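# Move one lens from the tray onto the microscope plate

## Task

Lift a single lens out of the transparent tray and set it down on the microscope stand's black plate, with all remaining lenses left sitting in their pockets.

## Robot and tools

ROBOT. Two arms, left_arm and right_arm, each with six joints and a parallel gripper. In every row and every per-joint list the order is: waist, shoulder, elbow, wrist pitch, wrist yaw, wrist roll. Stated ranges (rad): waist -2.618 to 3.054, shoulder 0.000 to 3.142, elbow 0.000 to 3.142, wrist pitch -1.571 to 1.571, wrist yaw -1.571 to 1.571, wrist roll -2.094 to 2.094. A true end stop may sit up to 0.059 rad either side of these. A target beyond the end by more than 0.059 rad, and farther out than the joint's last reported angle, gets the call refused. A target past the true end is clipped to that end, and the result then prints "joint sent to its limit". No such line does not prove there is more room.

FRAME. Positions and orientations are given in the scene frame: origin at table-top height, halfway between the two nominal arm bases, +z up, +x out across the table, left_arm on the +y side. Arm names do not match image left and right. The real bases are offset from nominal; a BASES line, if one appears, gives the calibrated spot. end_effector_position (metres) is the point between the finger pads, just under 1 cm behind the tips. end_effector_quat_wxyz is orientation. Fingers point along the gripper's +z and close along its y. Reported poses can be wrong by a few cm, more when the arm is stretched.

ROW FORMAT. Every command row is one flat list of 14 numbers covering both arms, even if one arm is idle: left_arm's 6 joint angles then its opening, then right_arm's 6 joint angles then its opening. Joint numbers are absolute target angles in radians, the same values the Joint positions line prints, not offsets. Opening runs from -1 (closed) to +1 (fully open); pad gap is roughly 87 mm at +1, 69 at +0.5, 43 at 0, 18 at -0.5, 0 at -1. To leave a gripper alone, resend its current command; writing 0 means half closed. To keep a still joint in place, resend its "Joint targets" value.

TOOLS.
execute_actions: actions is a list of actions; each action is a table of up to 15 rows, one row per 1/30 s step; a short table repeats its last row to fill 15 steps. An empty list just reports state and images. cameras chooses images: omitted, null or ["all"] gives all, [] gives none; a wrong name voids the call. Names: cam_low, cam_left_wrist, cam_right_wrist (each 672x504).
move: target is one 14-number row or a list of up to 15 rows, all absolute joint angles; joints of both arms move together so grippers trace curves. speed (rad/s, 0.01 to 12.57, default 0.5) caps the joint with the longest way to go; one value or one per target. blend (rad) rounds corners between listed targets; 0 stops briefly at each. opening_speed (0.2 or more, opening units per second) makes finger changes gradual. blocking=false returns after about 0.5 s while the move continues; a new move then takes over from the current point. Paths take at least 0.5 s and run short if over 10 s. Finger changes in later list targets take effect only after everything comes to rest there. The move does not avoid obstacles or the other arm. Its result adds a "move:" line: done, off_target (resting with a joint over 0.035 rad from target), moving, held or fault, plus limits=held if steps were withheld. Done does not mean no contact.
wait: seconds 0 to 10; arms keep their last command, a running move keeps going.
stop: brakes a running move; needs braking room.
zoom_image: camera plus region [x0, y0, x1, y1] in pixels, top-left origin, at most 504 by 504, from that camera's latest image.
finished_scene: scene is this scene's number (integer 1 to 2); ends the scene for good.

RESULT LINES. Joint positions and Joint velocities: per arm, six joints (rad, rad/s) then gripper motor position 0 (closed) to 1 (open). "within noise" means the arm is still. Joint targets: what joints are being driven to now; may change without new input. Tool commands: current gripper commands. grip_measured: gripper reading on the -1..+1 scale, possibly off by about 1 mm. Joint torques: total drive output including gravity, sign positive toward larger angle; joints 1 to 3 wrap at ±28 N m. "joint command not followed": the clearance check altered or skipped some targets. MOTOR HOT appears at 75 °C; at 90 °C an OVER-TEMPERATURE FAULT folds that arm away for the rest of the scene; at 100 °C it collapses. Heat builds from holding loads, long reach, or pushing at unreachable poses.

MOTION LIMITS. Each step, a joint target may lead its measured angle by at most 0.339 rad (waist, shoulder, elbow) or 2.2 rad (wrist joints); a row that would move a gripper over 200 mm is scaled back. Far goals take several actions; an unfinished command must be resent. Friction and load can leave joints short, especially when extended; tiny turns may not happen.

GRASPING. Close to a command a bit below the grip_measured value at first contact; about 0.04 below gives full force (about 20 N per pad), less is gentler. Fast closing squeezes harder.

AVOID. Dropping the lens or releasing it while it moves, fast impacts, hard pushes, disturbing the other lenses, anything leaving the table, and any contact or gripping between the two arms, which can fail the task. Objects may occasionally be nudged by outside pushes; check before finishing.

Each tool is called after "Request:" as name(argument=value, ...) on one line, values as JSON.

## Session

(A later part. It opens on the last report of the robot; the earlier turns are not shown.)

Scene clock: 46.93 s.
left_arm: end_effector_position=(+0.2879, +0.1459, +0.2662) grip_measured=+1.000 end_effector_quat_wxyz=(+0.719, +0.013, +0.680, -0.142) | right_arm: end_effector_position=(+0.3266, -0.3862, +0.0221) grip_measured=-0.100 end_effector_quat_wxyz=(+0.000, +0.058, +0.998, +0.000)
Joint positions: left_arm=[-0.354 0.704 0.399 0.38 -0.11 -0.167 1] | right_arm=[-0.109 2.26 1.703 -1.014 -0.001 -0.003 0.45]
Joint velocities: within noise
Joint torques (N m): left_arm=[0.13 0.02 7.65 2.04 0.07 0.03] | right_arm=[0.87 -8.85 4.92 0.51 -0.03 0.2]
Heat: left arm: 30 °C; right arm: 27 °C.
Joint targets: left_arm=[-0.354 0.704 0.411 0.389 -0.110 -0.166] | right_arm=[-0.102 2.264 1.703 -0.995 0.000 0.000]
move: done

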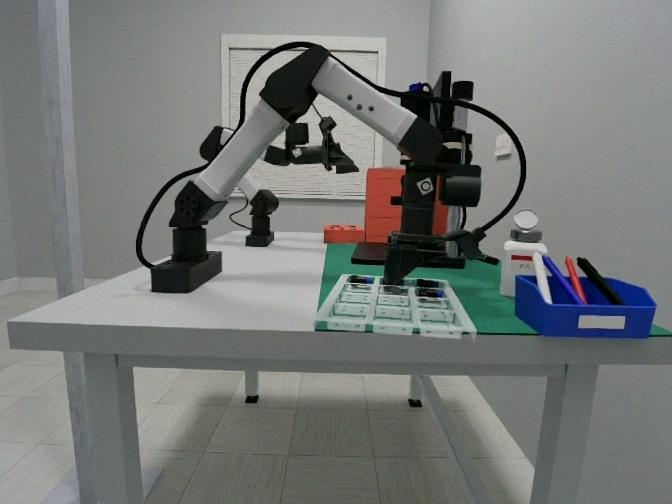

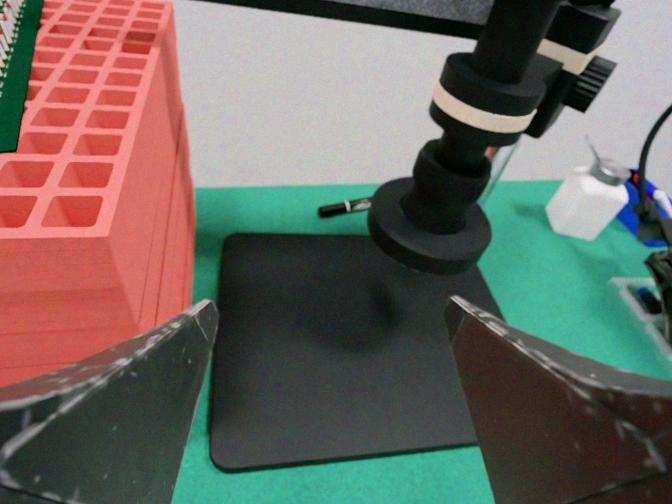

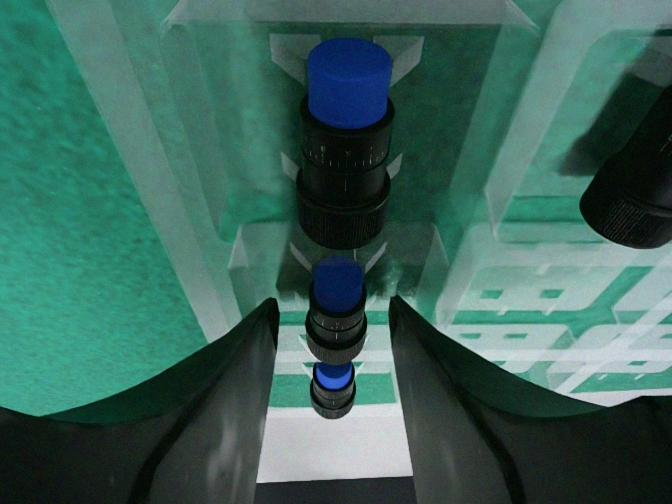

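Request:
move(target=[[-0.354,0.704,0.411,0.389,-0.110,-0.166,1,-0.105,2.214,1.78,-1.08,0,0,-0.1],[-0.354,0.704,0.411,0.389,-0.110,-0.166,1,-0.105,2.285,1.93,-1.18,0,0,-0.1]], speed=0.3, blend=0.02)

Request:
zoom_image(camera="cam_low", region=[335, 215, 455, 335])

Scene clock: 50.77 s.
left_arm: end_effector_position=(+0.2879, +0.1459, +0.2662) grip_measured=+1.000 end_effector_quat_wxyz=(+0.719, +0.013, +0.680, -0.142) | right_arm: end_effector_position=(+0.3445, -0.3884, +0.0604) grip_measured=-0.100 end_effector_quat_wxyz=(+0.008, +0.058, +0.998, +0.000)
Joint positions: left_arm=[-0.354 0.704 0.399 0.38 -0.11 -0.167 1] | right_arm=[-0.109 2.28 1.896 -1.171 -0.001 -0.003 0.45]
Joint velocities: within noise
Joint torques (N m): left_arm=[0.14 0.01 7.65 2.04 0.08 0.03] | right_arm=[0.73 -9.16 7.86 0.23 -0.08 0.18]
Heat: left arm: 30 °C; right arm: 28 °C.
Joint targets: left_arm=[-0.354 0.704 0.411 0.389 -0.110 -0.166] | right_arm=[-0.105 2.285 1.930 -1.180 0.000 0.000]
move: done

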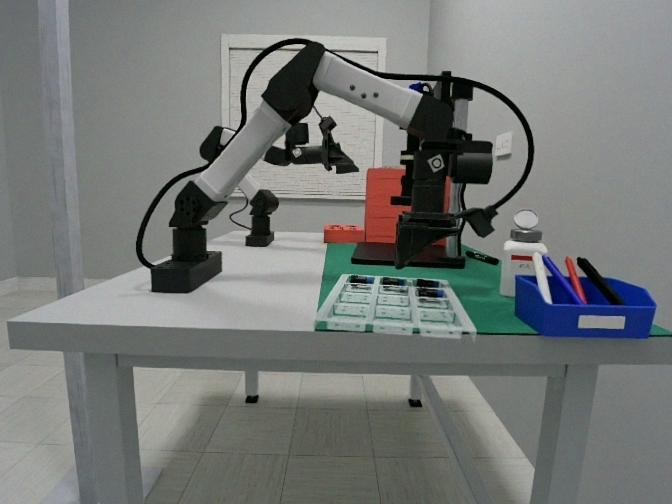

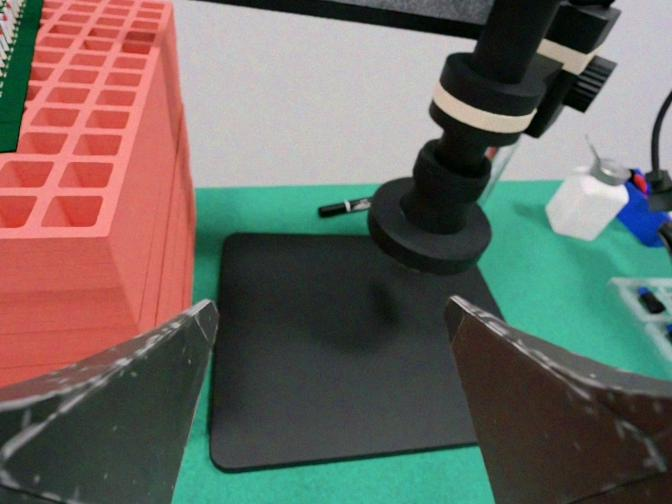

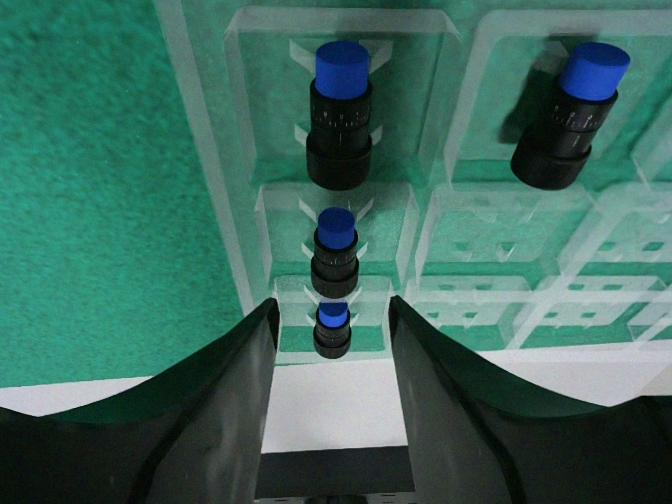

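Scaled by 4.200 from the camera's 672x504 image, which has a finer 960x720 frame.

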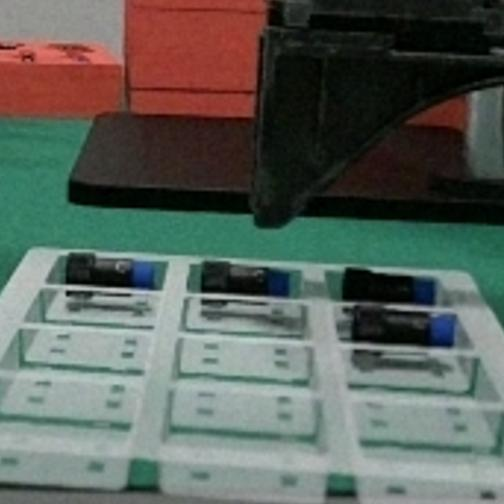

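Request:
move(target=[-0.354,0.704,0.411,0.389,-0.110,-0.166,1,-0.105,2.319,1.811,-1.05,0,0,-0.1], speed=0.2)

Request:
zoom_image(camera="cam_low", region=[335, 215, 455, 335])

Request:
zoom_image(camera="cam_right_wrist", region=[230, 200, 460, 430])

Scene clock: 53.10 s.
left_arm: end_effector_position=(+0.2879, +0.1459, +0.2662) grip_measured=+1.000 end_effector_quat_wxyz=(+0.719, +0.013, +0.680, -0.142) | right_arm: end_effector_position=(+0.3409, -0.3879, +0.0257) grip_measured=-0.100 end_effector_quat_wxyz=(-0.002, +0.058, +0.998, +0.001)
Joint positions: left_arm=[-0.354 0.704 0.399 0.38 -0.11 -0.167 1] | right_arm=[-0.109 2.317 1.815 -1.073 -0.001 -0.003 0.45]
Joint velocities: within noise
Joint torques (N m): left_arm=[0.14 0.01 7.65 2.04 0.07 0.03] | right_arm=[0.62 -9.47 4.64 0.58 -0.05 0.18]
Heat: left arm: 30 °C; right arm: 28 °C.
Joint targets: left_arm=[-0.354 0.704 0.411 0.389 -0.110 -0.166] | right_arm=[-0.105 2.319 1.811 -1.050 0.000 0.000]
move: done

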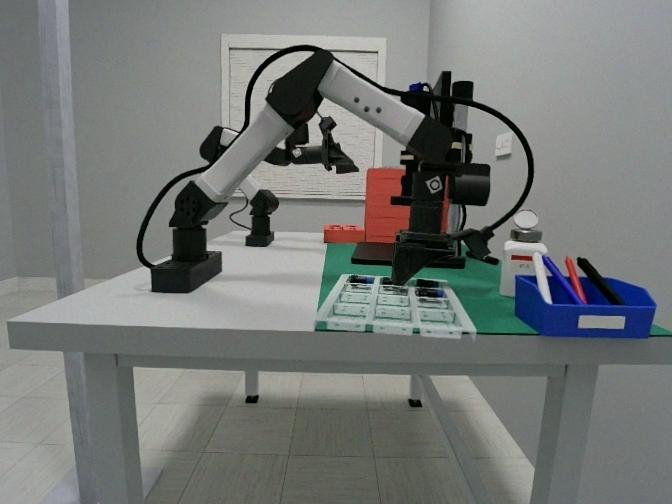

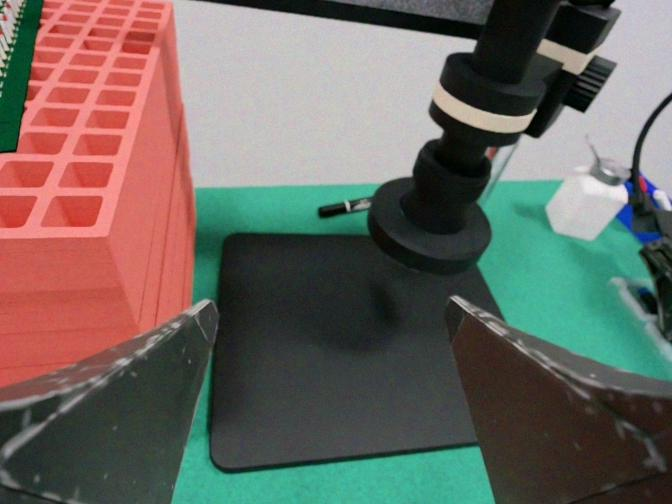

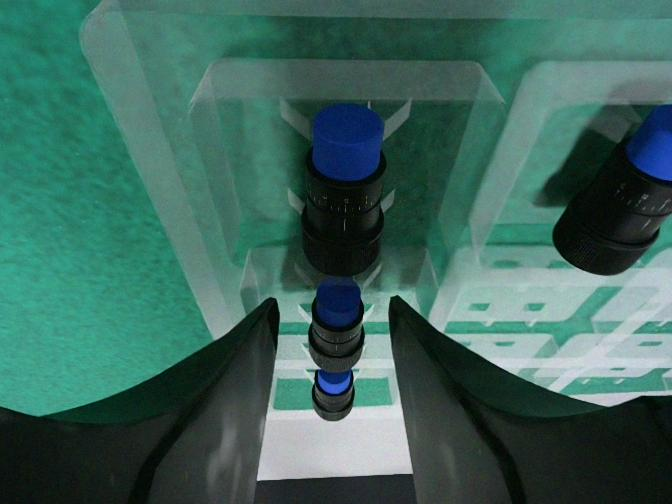

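Scaled by 4.200 from the camera's 672x504 image, which has a finer 960x720 frame.

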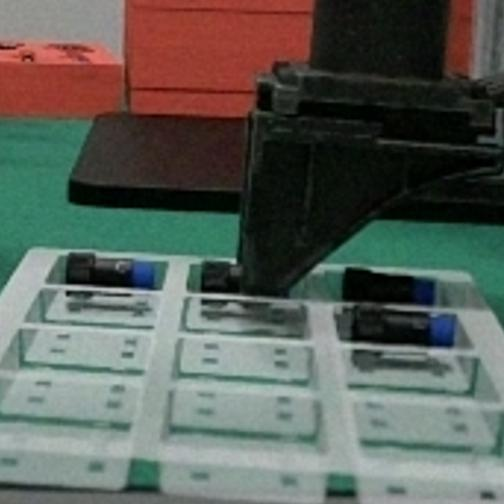

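Scaled by 2.191 from the camera's 672x504 image, which has a finer 960x720 frame.

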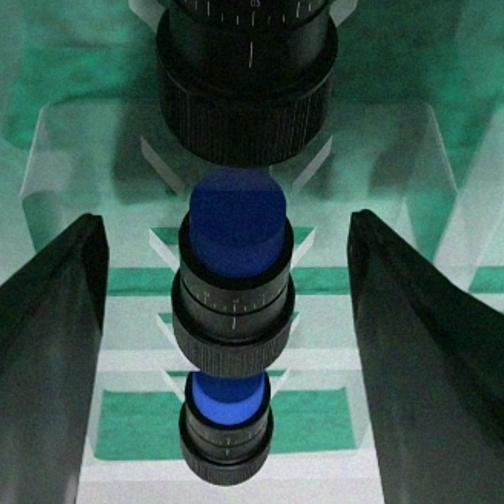

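Request:
move(target=[-0.354,0.704,0.411,0.389,-0.110,-0.166,1,-0.105,2.319,1.811,-1.05,0,0,-0.8], speed=0.2, opening_speed=0.5)

Request:
zoom_image(camera="cam_right_wrist", region=[230, 200, 460, 430])

Scene clock: 55.33 s.
left_arm: end_effector_position=(+0.2879, +0.1459, +0.2662) grip_measured=+1.000 end_effector_quat_wxyz=(+0.719, +0.013, +0.680, -0.142) | right_arm: end_effector_position=(+0.3412, -0.3880, +0.0257) grip_measured=-0.542 end_effector_quat_wxyz=(-0.001, +0.058, +0.998, +0.001)
Joint positions: left_arm=[-0.354 0.704 0.399 0.38 -0.11 -0.167 1] | right_arm=[-0.109 2.317 1.815 -1.072 -0.001 -0.003 0.229]
Joint velocities: within noise
Joint torques (N m): left_arm=[0.13 0.01 7.65 2.04 0.07 0.03] | right_arm=[0.62 -9.44 4.62 0.52 -0.05 0.17]
Heat: left arm: 31 °C; right arm: 28 °C.
Joint targets: left_arm=[-0.354 0.704 0.411 0.389 -0.110 -0.166] | right_arm=[-0.105 2.319 1.811 -1.050 0.000 0.000]
move: done

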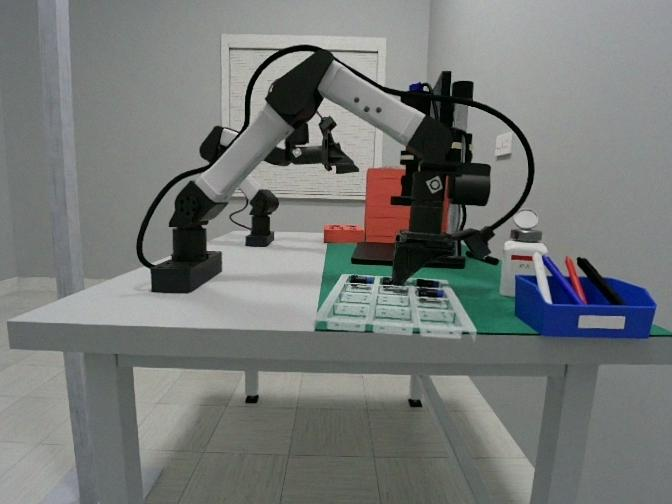

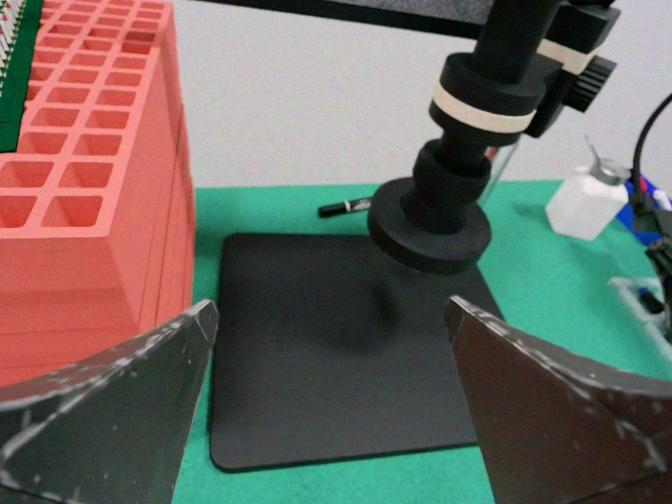

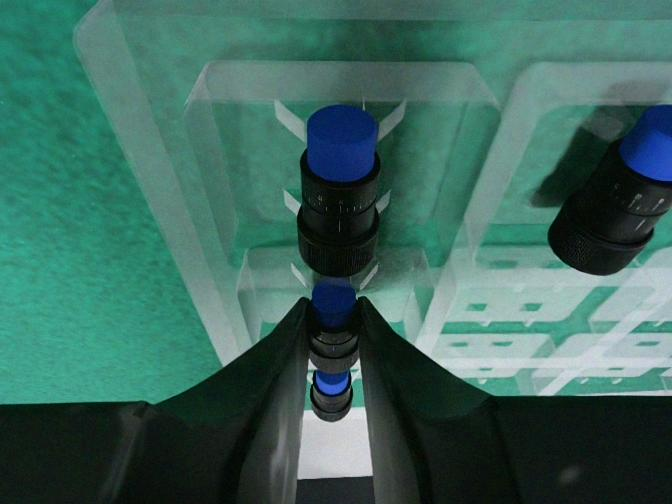

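Scaled by 2.191 from the camera's 672x504 image, which has a finer 960x720 frame.

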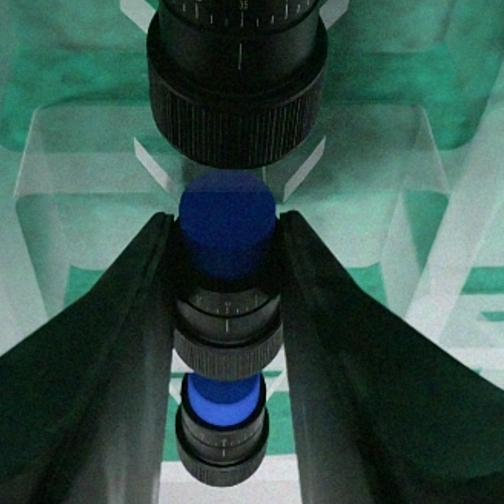

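Request:
move(target=[-0.354,0.704,0.411,0.389,-0.110,-0.166,1,-0.105,2.30,1.88,-1.12,0,0,-0.8], speed=0.1)

Request:
zoom_image(camera="cam_low", region=[335, 215, 455, 335])

Scene clock: 57.17 s.
left_arm: end_effector_position=(+0.2879, +0.1459, +0.2662) grip_measured=+1.000 end_effector_quat_wxyz=(+0.719, +0.013, +0.680, -0.142) | right_arm: end_effector_position=(+0.3413, -0.3880, +0.0334) grip_measured=-0.542 end_effector_quat_wxyz=(-0.005, +0.058, +0.998, +0.001)
Joint positions: left_arm=[-0.354 0.704 0.399 0.38 -0.11 -0.167 1] | right_arm=[-0.109 2.317 1.846 -1.11 -0.001 -0.003 0.229]
Joint velocities: within noise
Joint torques (N m): left_arm=[0.13 0.01 7.66 2.04 0.07 0.03] | right_arm=[0.75 -10.91 7.84 0.15 -0.06 0.17]
Heat: left arm: 31 °C; right arm: 29 °C.
Joint targets: left_arm=[-0.354 0.704 0.411 0.389 -0.110 -0.166] | right_arm=[-0.105 2.300 1.880 -1.120 0.000 0.000]
move: done

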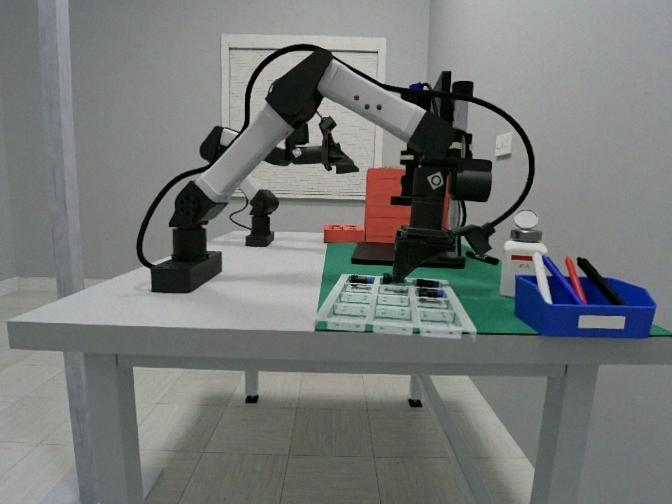

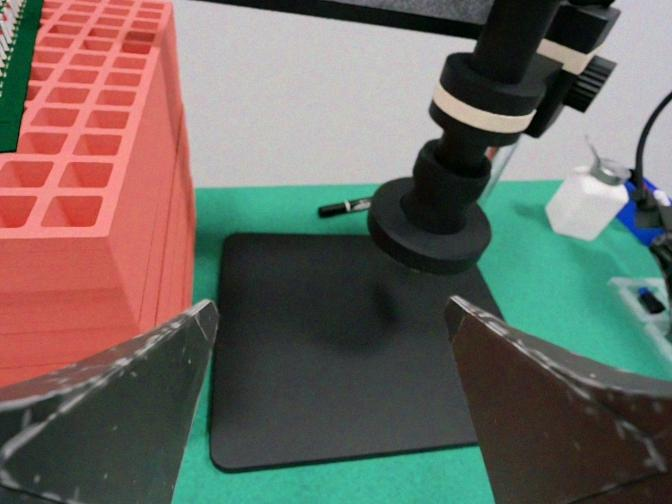

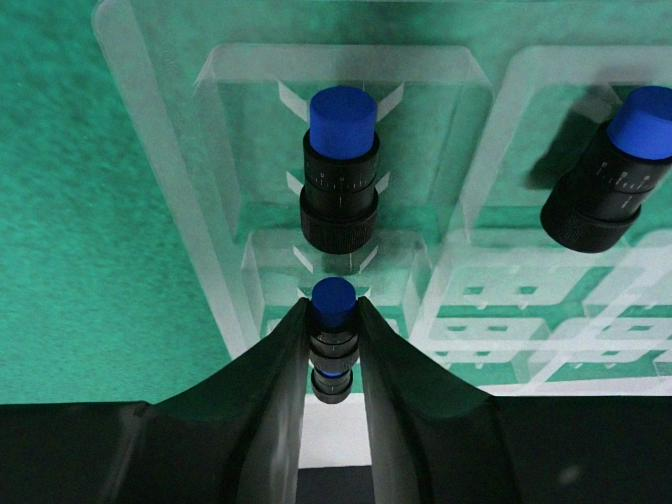

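Scaled by 4.200 from the camera's 672x504 image, which has a finer 960x720 frame.

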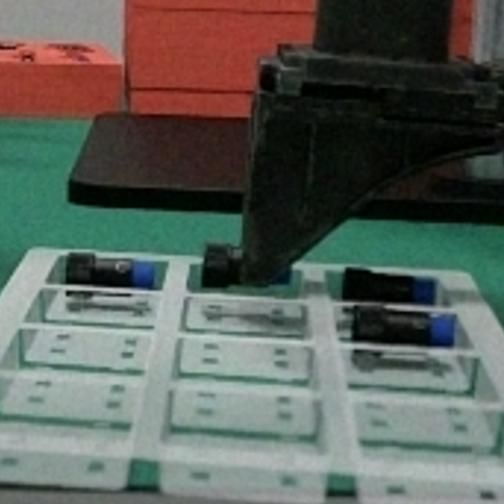

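Request:
move(target=[[-0.354,0.5,0.411,0.389,-0.110,-0.166,1,-0.105,2.265,2.06,-1.33,0,0,-0.8],[-0.354,0.4,0.411,0.389,-0.110,-0.166,1,0.63,2.336,2.105,-1.145,0,1.57,-0.8]], speed=[0.25,0.6], blend=0.03)

Scene clock: 69.43 s.
left_arm: end_effector_position=(+0.2388, +0.1625, +0.3485) grip_measured=+1.000 end_effector_quat_wxyz=(+0.807, -0.001, +0.566, -0.170) | right_arm: end_effector_position=(+0.3339, -0.1446, +0.0853) grip_measured=-0.542 end_effector_quat_wxyz=(-0.020, +0.561, +0.827, -0.025)
Joint positions: left_arm=[-0.354 0.406 0.399 0.379 -0.11 -0.167 1] | right_arm=[0.378 2.315 2.049 -1.368 -0.004 1.559 0.229]
Joint velocities: within noise
Joint torques (N m): left_arm=[0.13 1.1 7.3 1.81 0.09 0.03] | right_arm=[19.66 -7.84 9.47 2.56 0.03 0.29]
Heat: left arm: 31 °C; right arm: 31 °C.
Joint targets: left_arm=[-0.354 0.400 0.411 0.389 -0.110 -0.166] | right_arm=[0.630 2.336 2.105 -1.145 0.000 1.570]
move: off_target (right_arm); right_arm: the waist is farthest, 0.252 rad from its target

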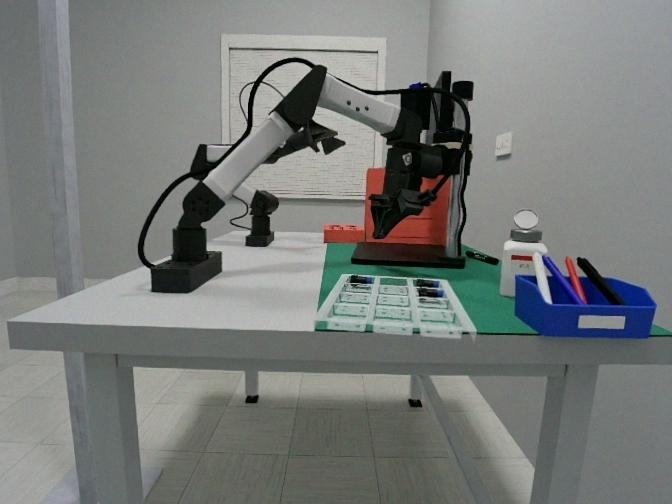

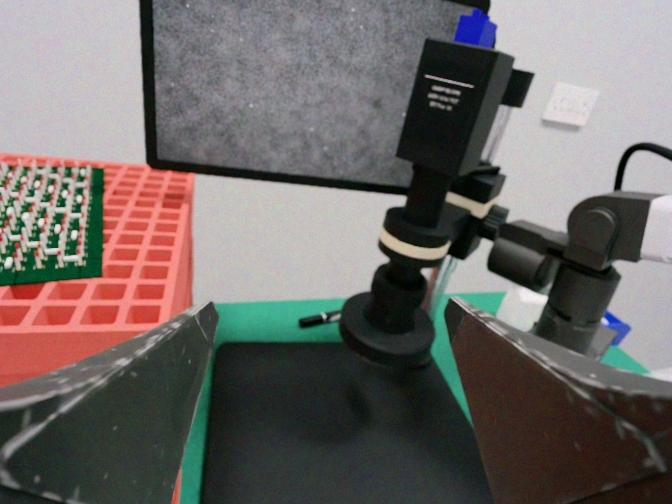

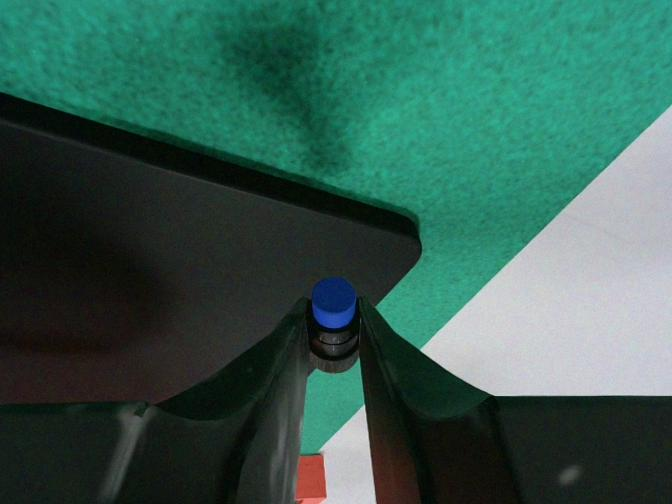

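Request:
move(target=[-0.354,0.4,0.411,0.389,-0.110,-0.166,1,0.33,2.31,2.07,-1.34,0,1.57,-0.8], speed=0.4)

Request:
zoom_image(camera="cam_low", region=[340, 60, 500, 280])

Request:
zoom_image(camera="cam_left_wrist", region=[300, 0, 672, 504])

Scene clock: 71.63 s.
left_arm: end_effector_position=(+0.2388, +0.1625, +0.3485) grip_measured=+1.000 end_effector_quat_wxyz=(+0.807, -0.001, +0.566, -0.170) | right_arm: end_effector_position=(+0.3458, -0.1621, +0.0853) grip_measured=-0.542 end_effector_quat_wxyz=(-0.016, +0.580, +0.814, -0.019)
Joint positions: left_arm=[-0.354 0.406 0.399 0.379 -0.11 -0.167 1] | right_arm=[0.332 2.314 2.049 -1.355 -0.004 1.559 0.229]
Joint velocities: within noise
Joint torques (N m): left_arm=[0.13 1.1 7.3 1.81 0.1 0.03] | right_arm=[0.29 -9.96 6.68 0.25 0.03 0.28]
Heat: left arm: 31 °C; right arm: 31 °C.
Joint targets: left_arm=[-0.354 0.400 0.411 0.389 -0.110 -0.166] | right_arm=[0.330 2.310 2.070 -1.340 0.000 1.570]
move: done

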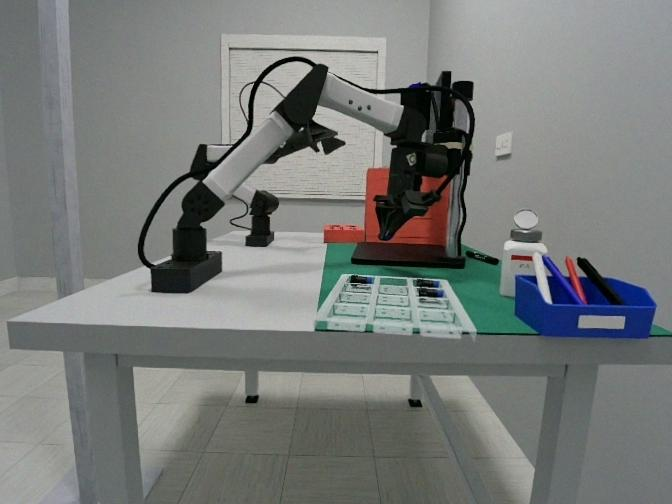

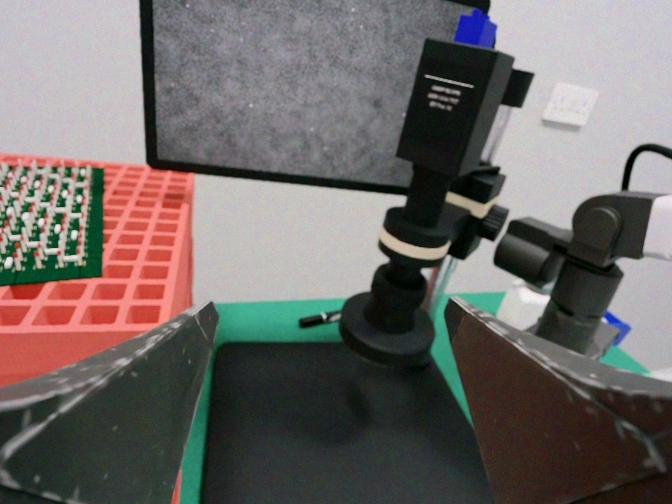

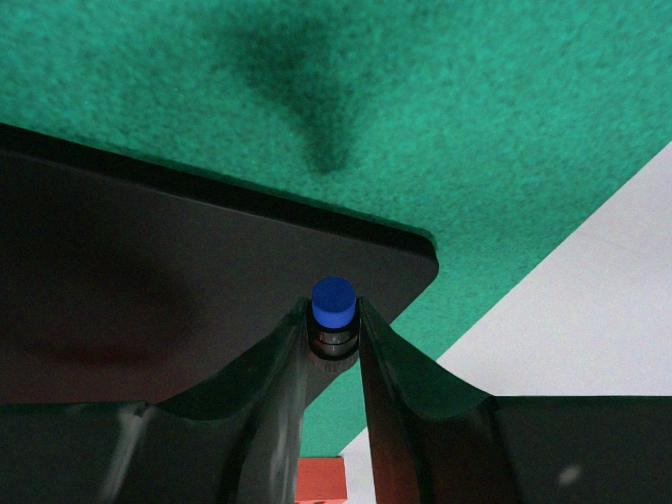

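Scaled by 2.291 from the camera's 672x504 image, which has a finer 960x720 frame.

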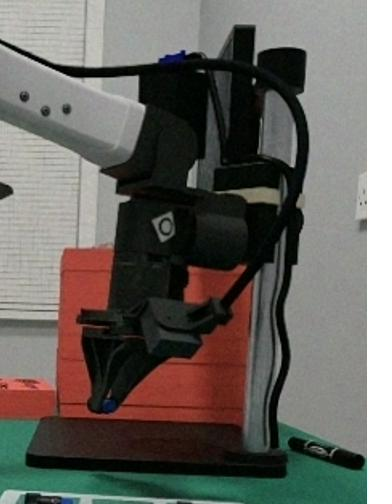

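Scaled by 1.000.

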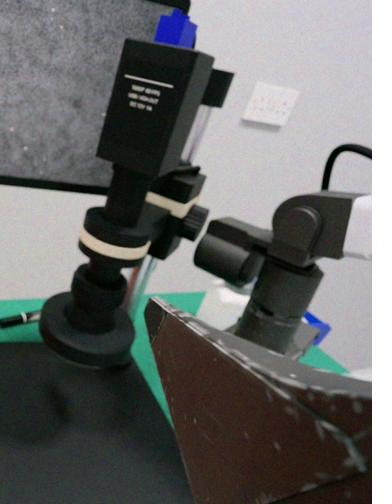

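Request:
move(target=[[-0.354,0.4,0.411,0.389,-0.110,-0.166,1,0.33,2.066,1.68,-0.90,0,1.57,-0.8],[-0.354,0.4,0.411,0.389,-0.110,-0.166,1,0.645,2.066,1.68,-0.90,0,1.57,-0.8]], speed=0.4, blend=0.05)

Request:
zoom_image(camera="cam_low", region=[320, 60, 500, 280])

Scene clock: 80.93 s.
left_arm: end_effector_position=(+0.2388, +0.1625, +0.3485) grip_measured=+1.000 end_effector_quat_wxyz=(+0.807, -0.001, +0.566, -0.170) | right_arm: end_effector_position=(+0.2868, -0.0330, +0.0822) grip_measured=-0.542 end_effector_quat_wxyz=(+0.049, +0.442, +0.890, +0.099)
Joint positions: left_arm=[-0.354 0.406 0.399 0.379 -0.11 -0.167 1] | right_arm=[0.649 2.114 1.686 -0.922 -0.004 1.56 0.229]
Joint velocities: within noise
Joint torques (N m): left_arm=[0.16 1.11 7.3 1.81 0.09 0.03] | right_arm=[0.01 -12.59 4.72 0.85 0.04 0.23]
Heat: left arm: 32 °C; right arm: 32 °C.
Joint targets: left_arm=[-0.354 0.400 0.411 0.389 -0.110 -0.166] | right_arm=[0.645 2.066 1.680 -0.900 0.000 1.570]
move: off_target (right_arm); right_arm: the shoulder is farthest, 0.048 rad from its target

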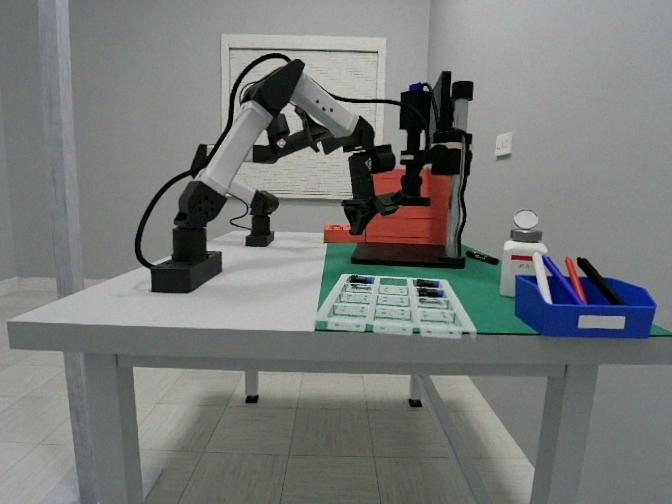

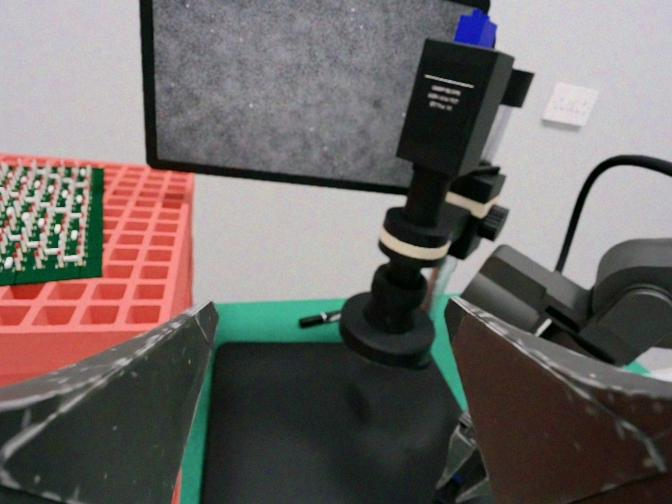

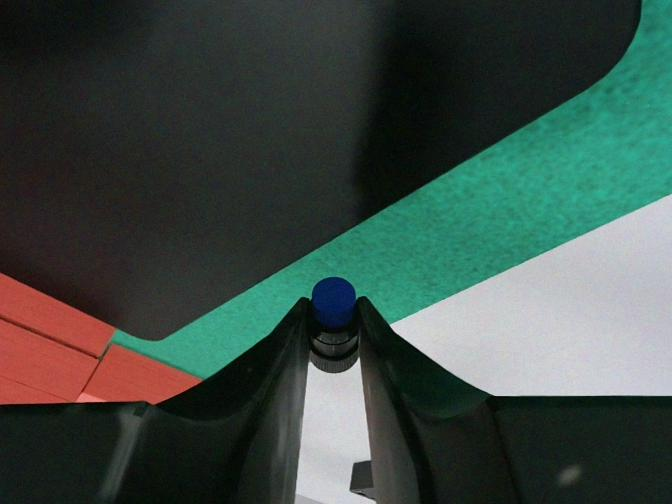

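Scaled by 2.291 from the camera's 672x504 image, which has a finer 960x720 frame.

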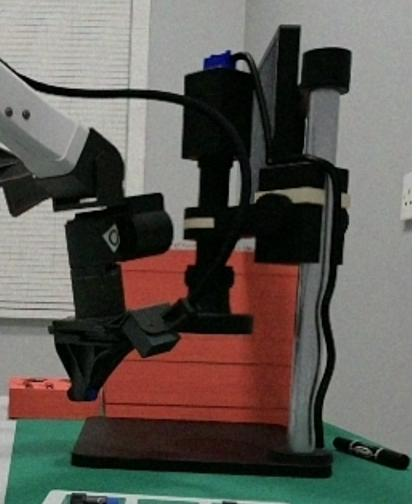

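Request:
move(target=[-0.354,0.4,0.411,0.389,-0.110,-0.166,1,0.52,2.188,1.70,-0.995,0,1.57,-0.8], speed=0.25)

Request:
zoom_image(camera="cam_low", region=[320, 60, 500, 280])

Scene clock: 85.73 s.
left_arm: end_effector_position=(+0.2388, +0.1625, +0.3485) grip_measured=+1.000 end_effector_quat_wxyz=(+0.807, -0.001, +0.566, -0.170) | right_arm: end_effector_position=(+0.3051, -0.0905, +0.0471) grip_measured=-0.542 end_effector_quat_wxyz=(+0.020, +0.502, +0.864, +0.037)
Joint positions: left_arm=[-0.354 0.406 0.399 0.379 -0.11 -0.167 1] | right_arm=[0.519 2.19 1.686 -0.983 -0.004 1.56 0.229]
Joint velocities: within noise
Joint torques (N m): left_arm=[0.14 1.1 7.3 1.81 0.09 0.03] | right_arm=[0.42 -9.21 6.05 0.23 0.04 0.23]
Heat: left arm: 32 °C; right arm: 32 °C.
Joint targets: left_arm=[-0.354 0.400 0.411 0.389 -0.110 -0.166] | right_arm=[0.520 2.188 1.700 -0.995 0.000 1.570]
move: done

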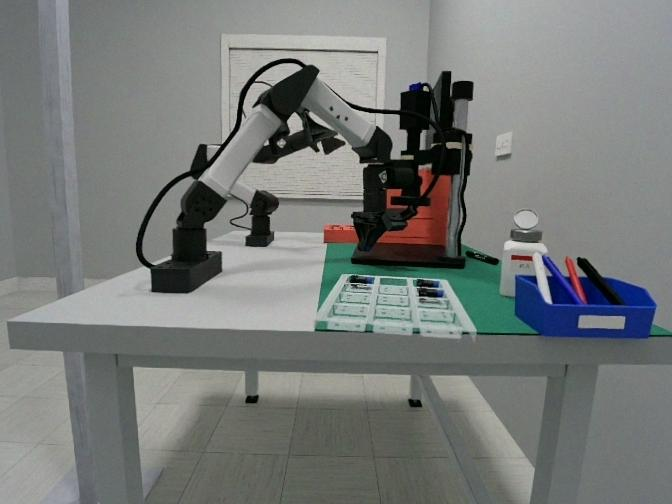

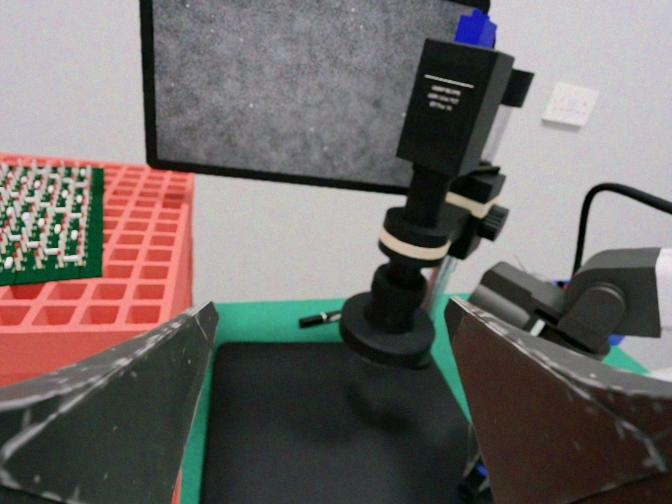

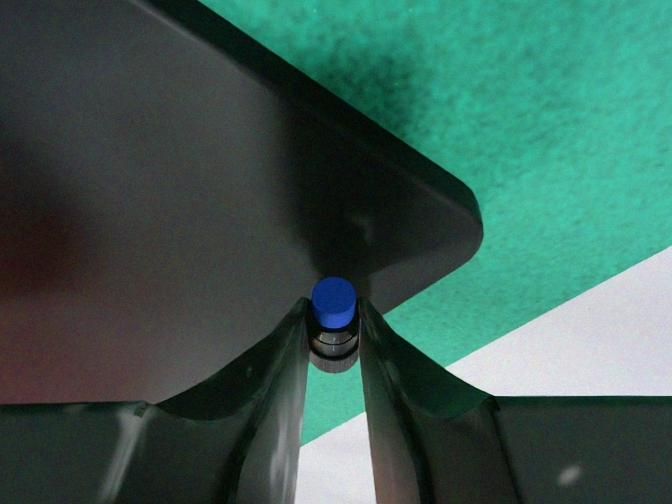

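Scaled by 2.291 from the camera's 672x504 image, which has a finer 960x720 frame.

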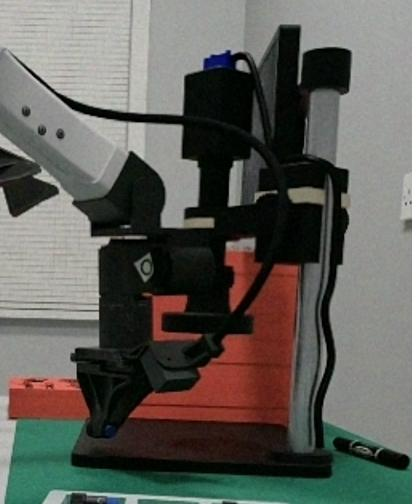

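Request:
move(target=[-0.354,0.4,0.411,0.389,-0.110,-0.166,1,0.52,2.200,1.662,-0.94,0,1.57,-0.8], speed=0.08)

Request:
zoom_image(camera="cam_low", region=[335, 190, 435, 290])

Scene clock: 88.87 s.
left_arm: end_effector_position=(+0.2388, +0.1625, +0.3485) grip_measured=+1.000 end_effector_quat_wxyz=(+0.807, -0.001, +0.566, -0.170) | right_arm: end_effector_position=(+0.3044, -0.0909, +0.0402) grip_measured=-0.542 end_effector_quat_wxyz=(+0.019, +0.502, +0.864, +0.037)
Joint positions: left_arm=[-0.354 0.406 0.399 0.379 -0.11 -0.167 1] | right_arm=[0.519 2.196 1.668 -0.959 -0.004 1.56 0.229]
Joint velocities: within noise
Joint torques (N m): left_arm=[0.14 1.11 7.3 1.81 0.1 0.03] | right_arm=[0.5 -8.68 4.42 0.57 0.03 0.21]
Heat: left arm: 32 °C; right arm: 33 °C.
Joint targets: left_arm=[-0.354 0.400 0.411 0.389 -0.110 -0.166] | right_arm=[0.520 2.200 1.662 -0.940 0.000 1.570]
move: done

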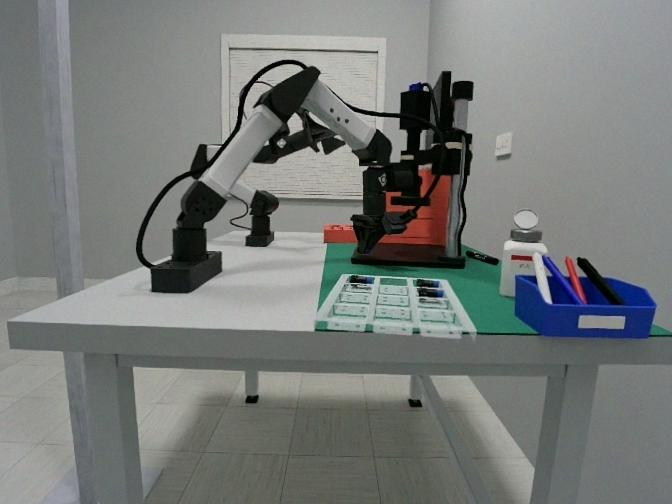

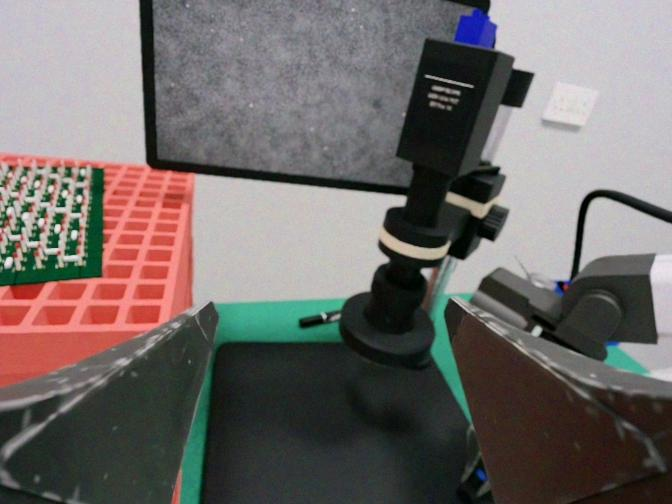

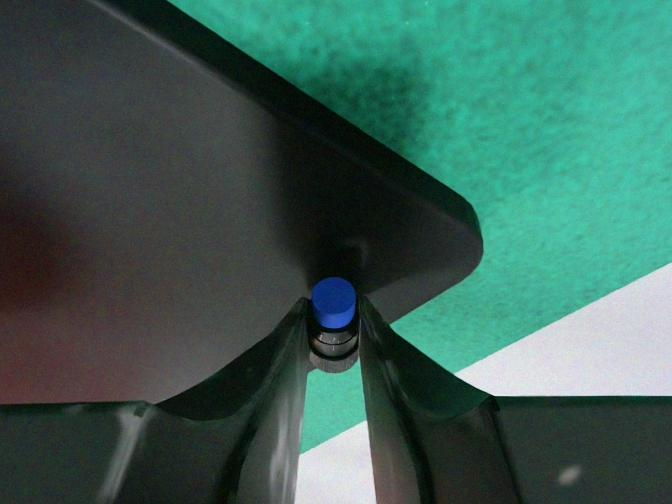

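Scaled by 5.040 from the camera's 672x504 image, which has a finer 960x720 frame.

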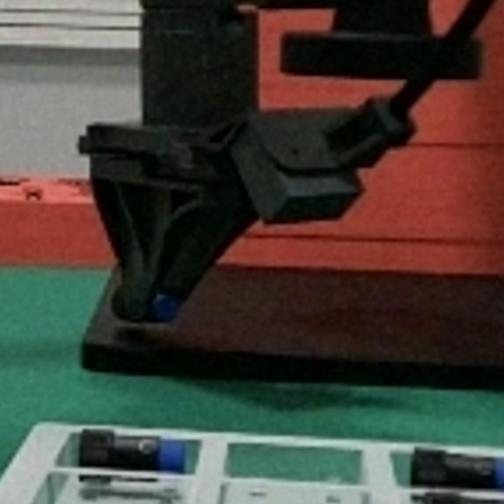

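Request:
move(target=[-0.354,0.4,0.411,0.389,-0.110,-0.166,1,0.52,2.203,1.656,-0.930,0,1.57,-0.8], speed=0.05)

Request:
zoom_image(camera="cam_low", region=[345, 220, 405, 280])

Scene clock: 90.27 s.
left_arm: end_effector_position=(+0.2388, +0.1625, +0.3485) grip_measured=+1.000 end_effector_quat_wxyz=(+0.807, -0.001, +0.566, -0.170) | right_arm: end_effector_position=(+0.3065, -0.0897, +0.0404) grip_measured=-0.542 end_effector_quat_wxyz=(+0.022, +0.502, +0.864, +0.041)
Joint positions: left_arm=[-0.354 0.406 0.399 0.379 -0.11 -0.167 1] | right_arm=[0.519 2.196 1.668 -0.95 -0.004 1.56 0.229]
Joint velocities: within noise
Joint torques (N m): left_arm=[0.14 1.1 7.28 1.81 0.09 0.03] | right_arm=[0.49 -8.44 4.15 0.53 0.01 0.26]
Heat: left arm: 32 °C; right arm: 33 °C.
Joint targets: left_arm=[-0.354 0.400 0.411 0.389 -0.110 -0.166] | right_arm=[0.520 2.203 1.656 -0.930 0.000 1.570]
move: done

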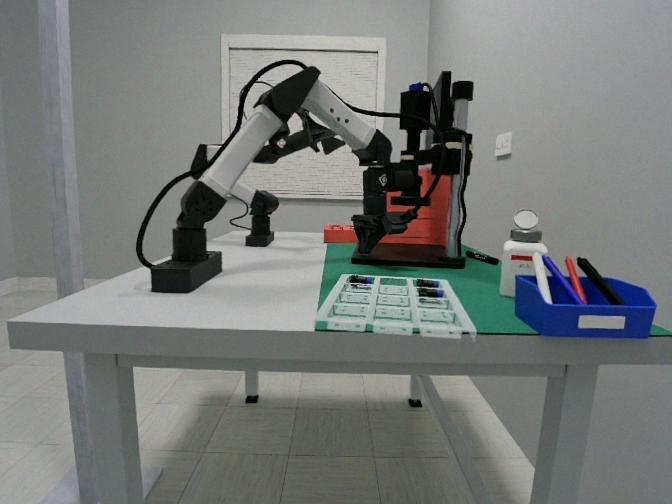

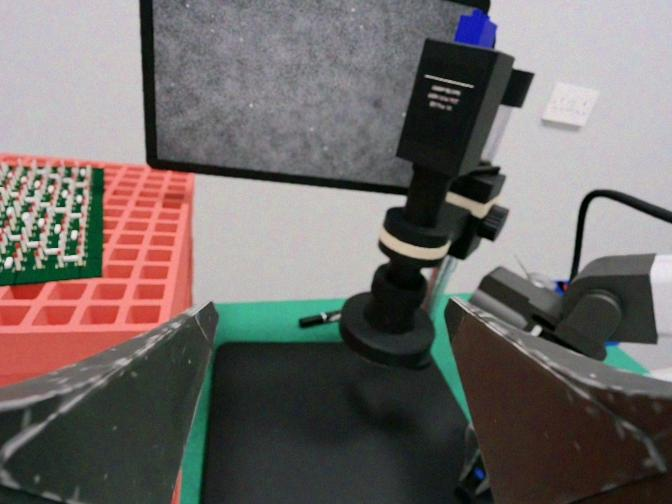

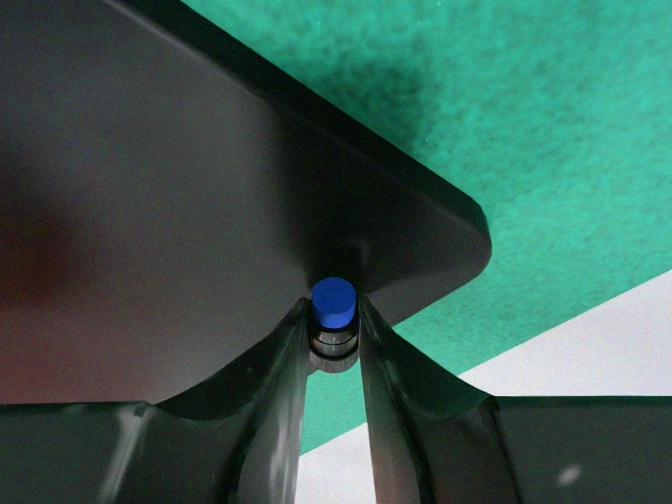

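Scaled by 8.400 from the camera's 672x504 image, which has a finer 960x720 frame.

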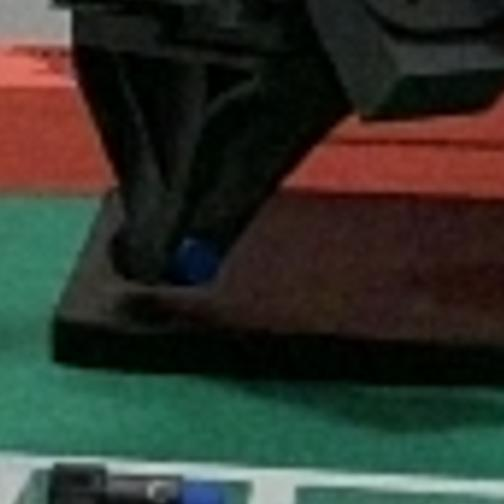

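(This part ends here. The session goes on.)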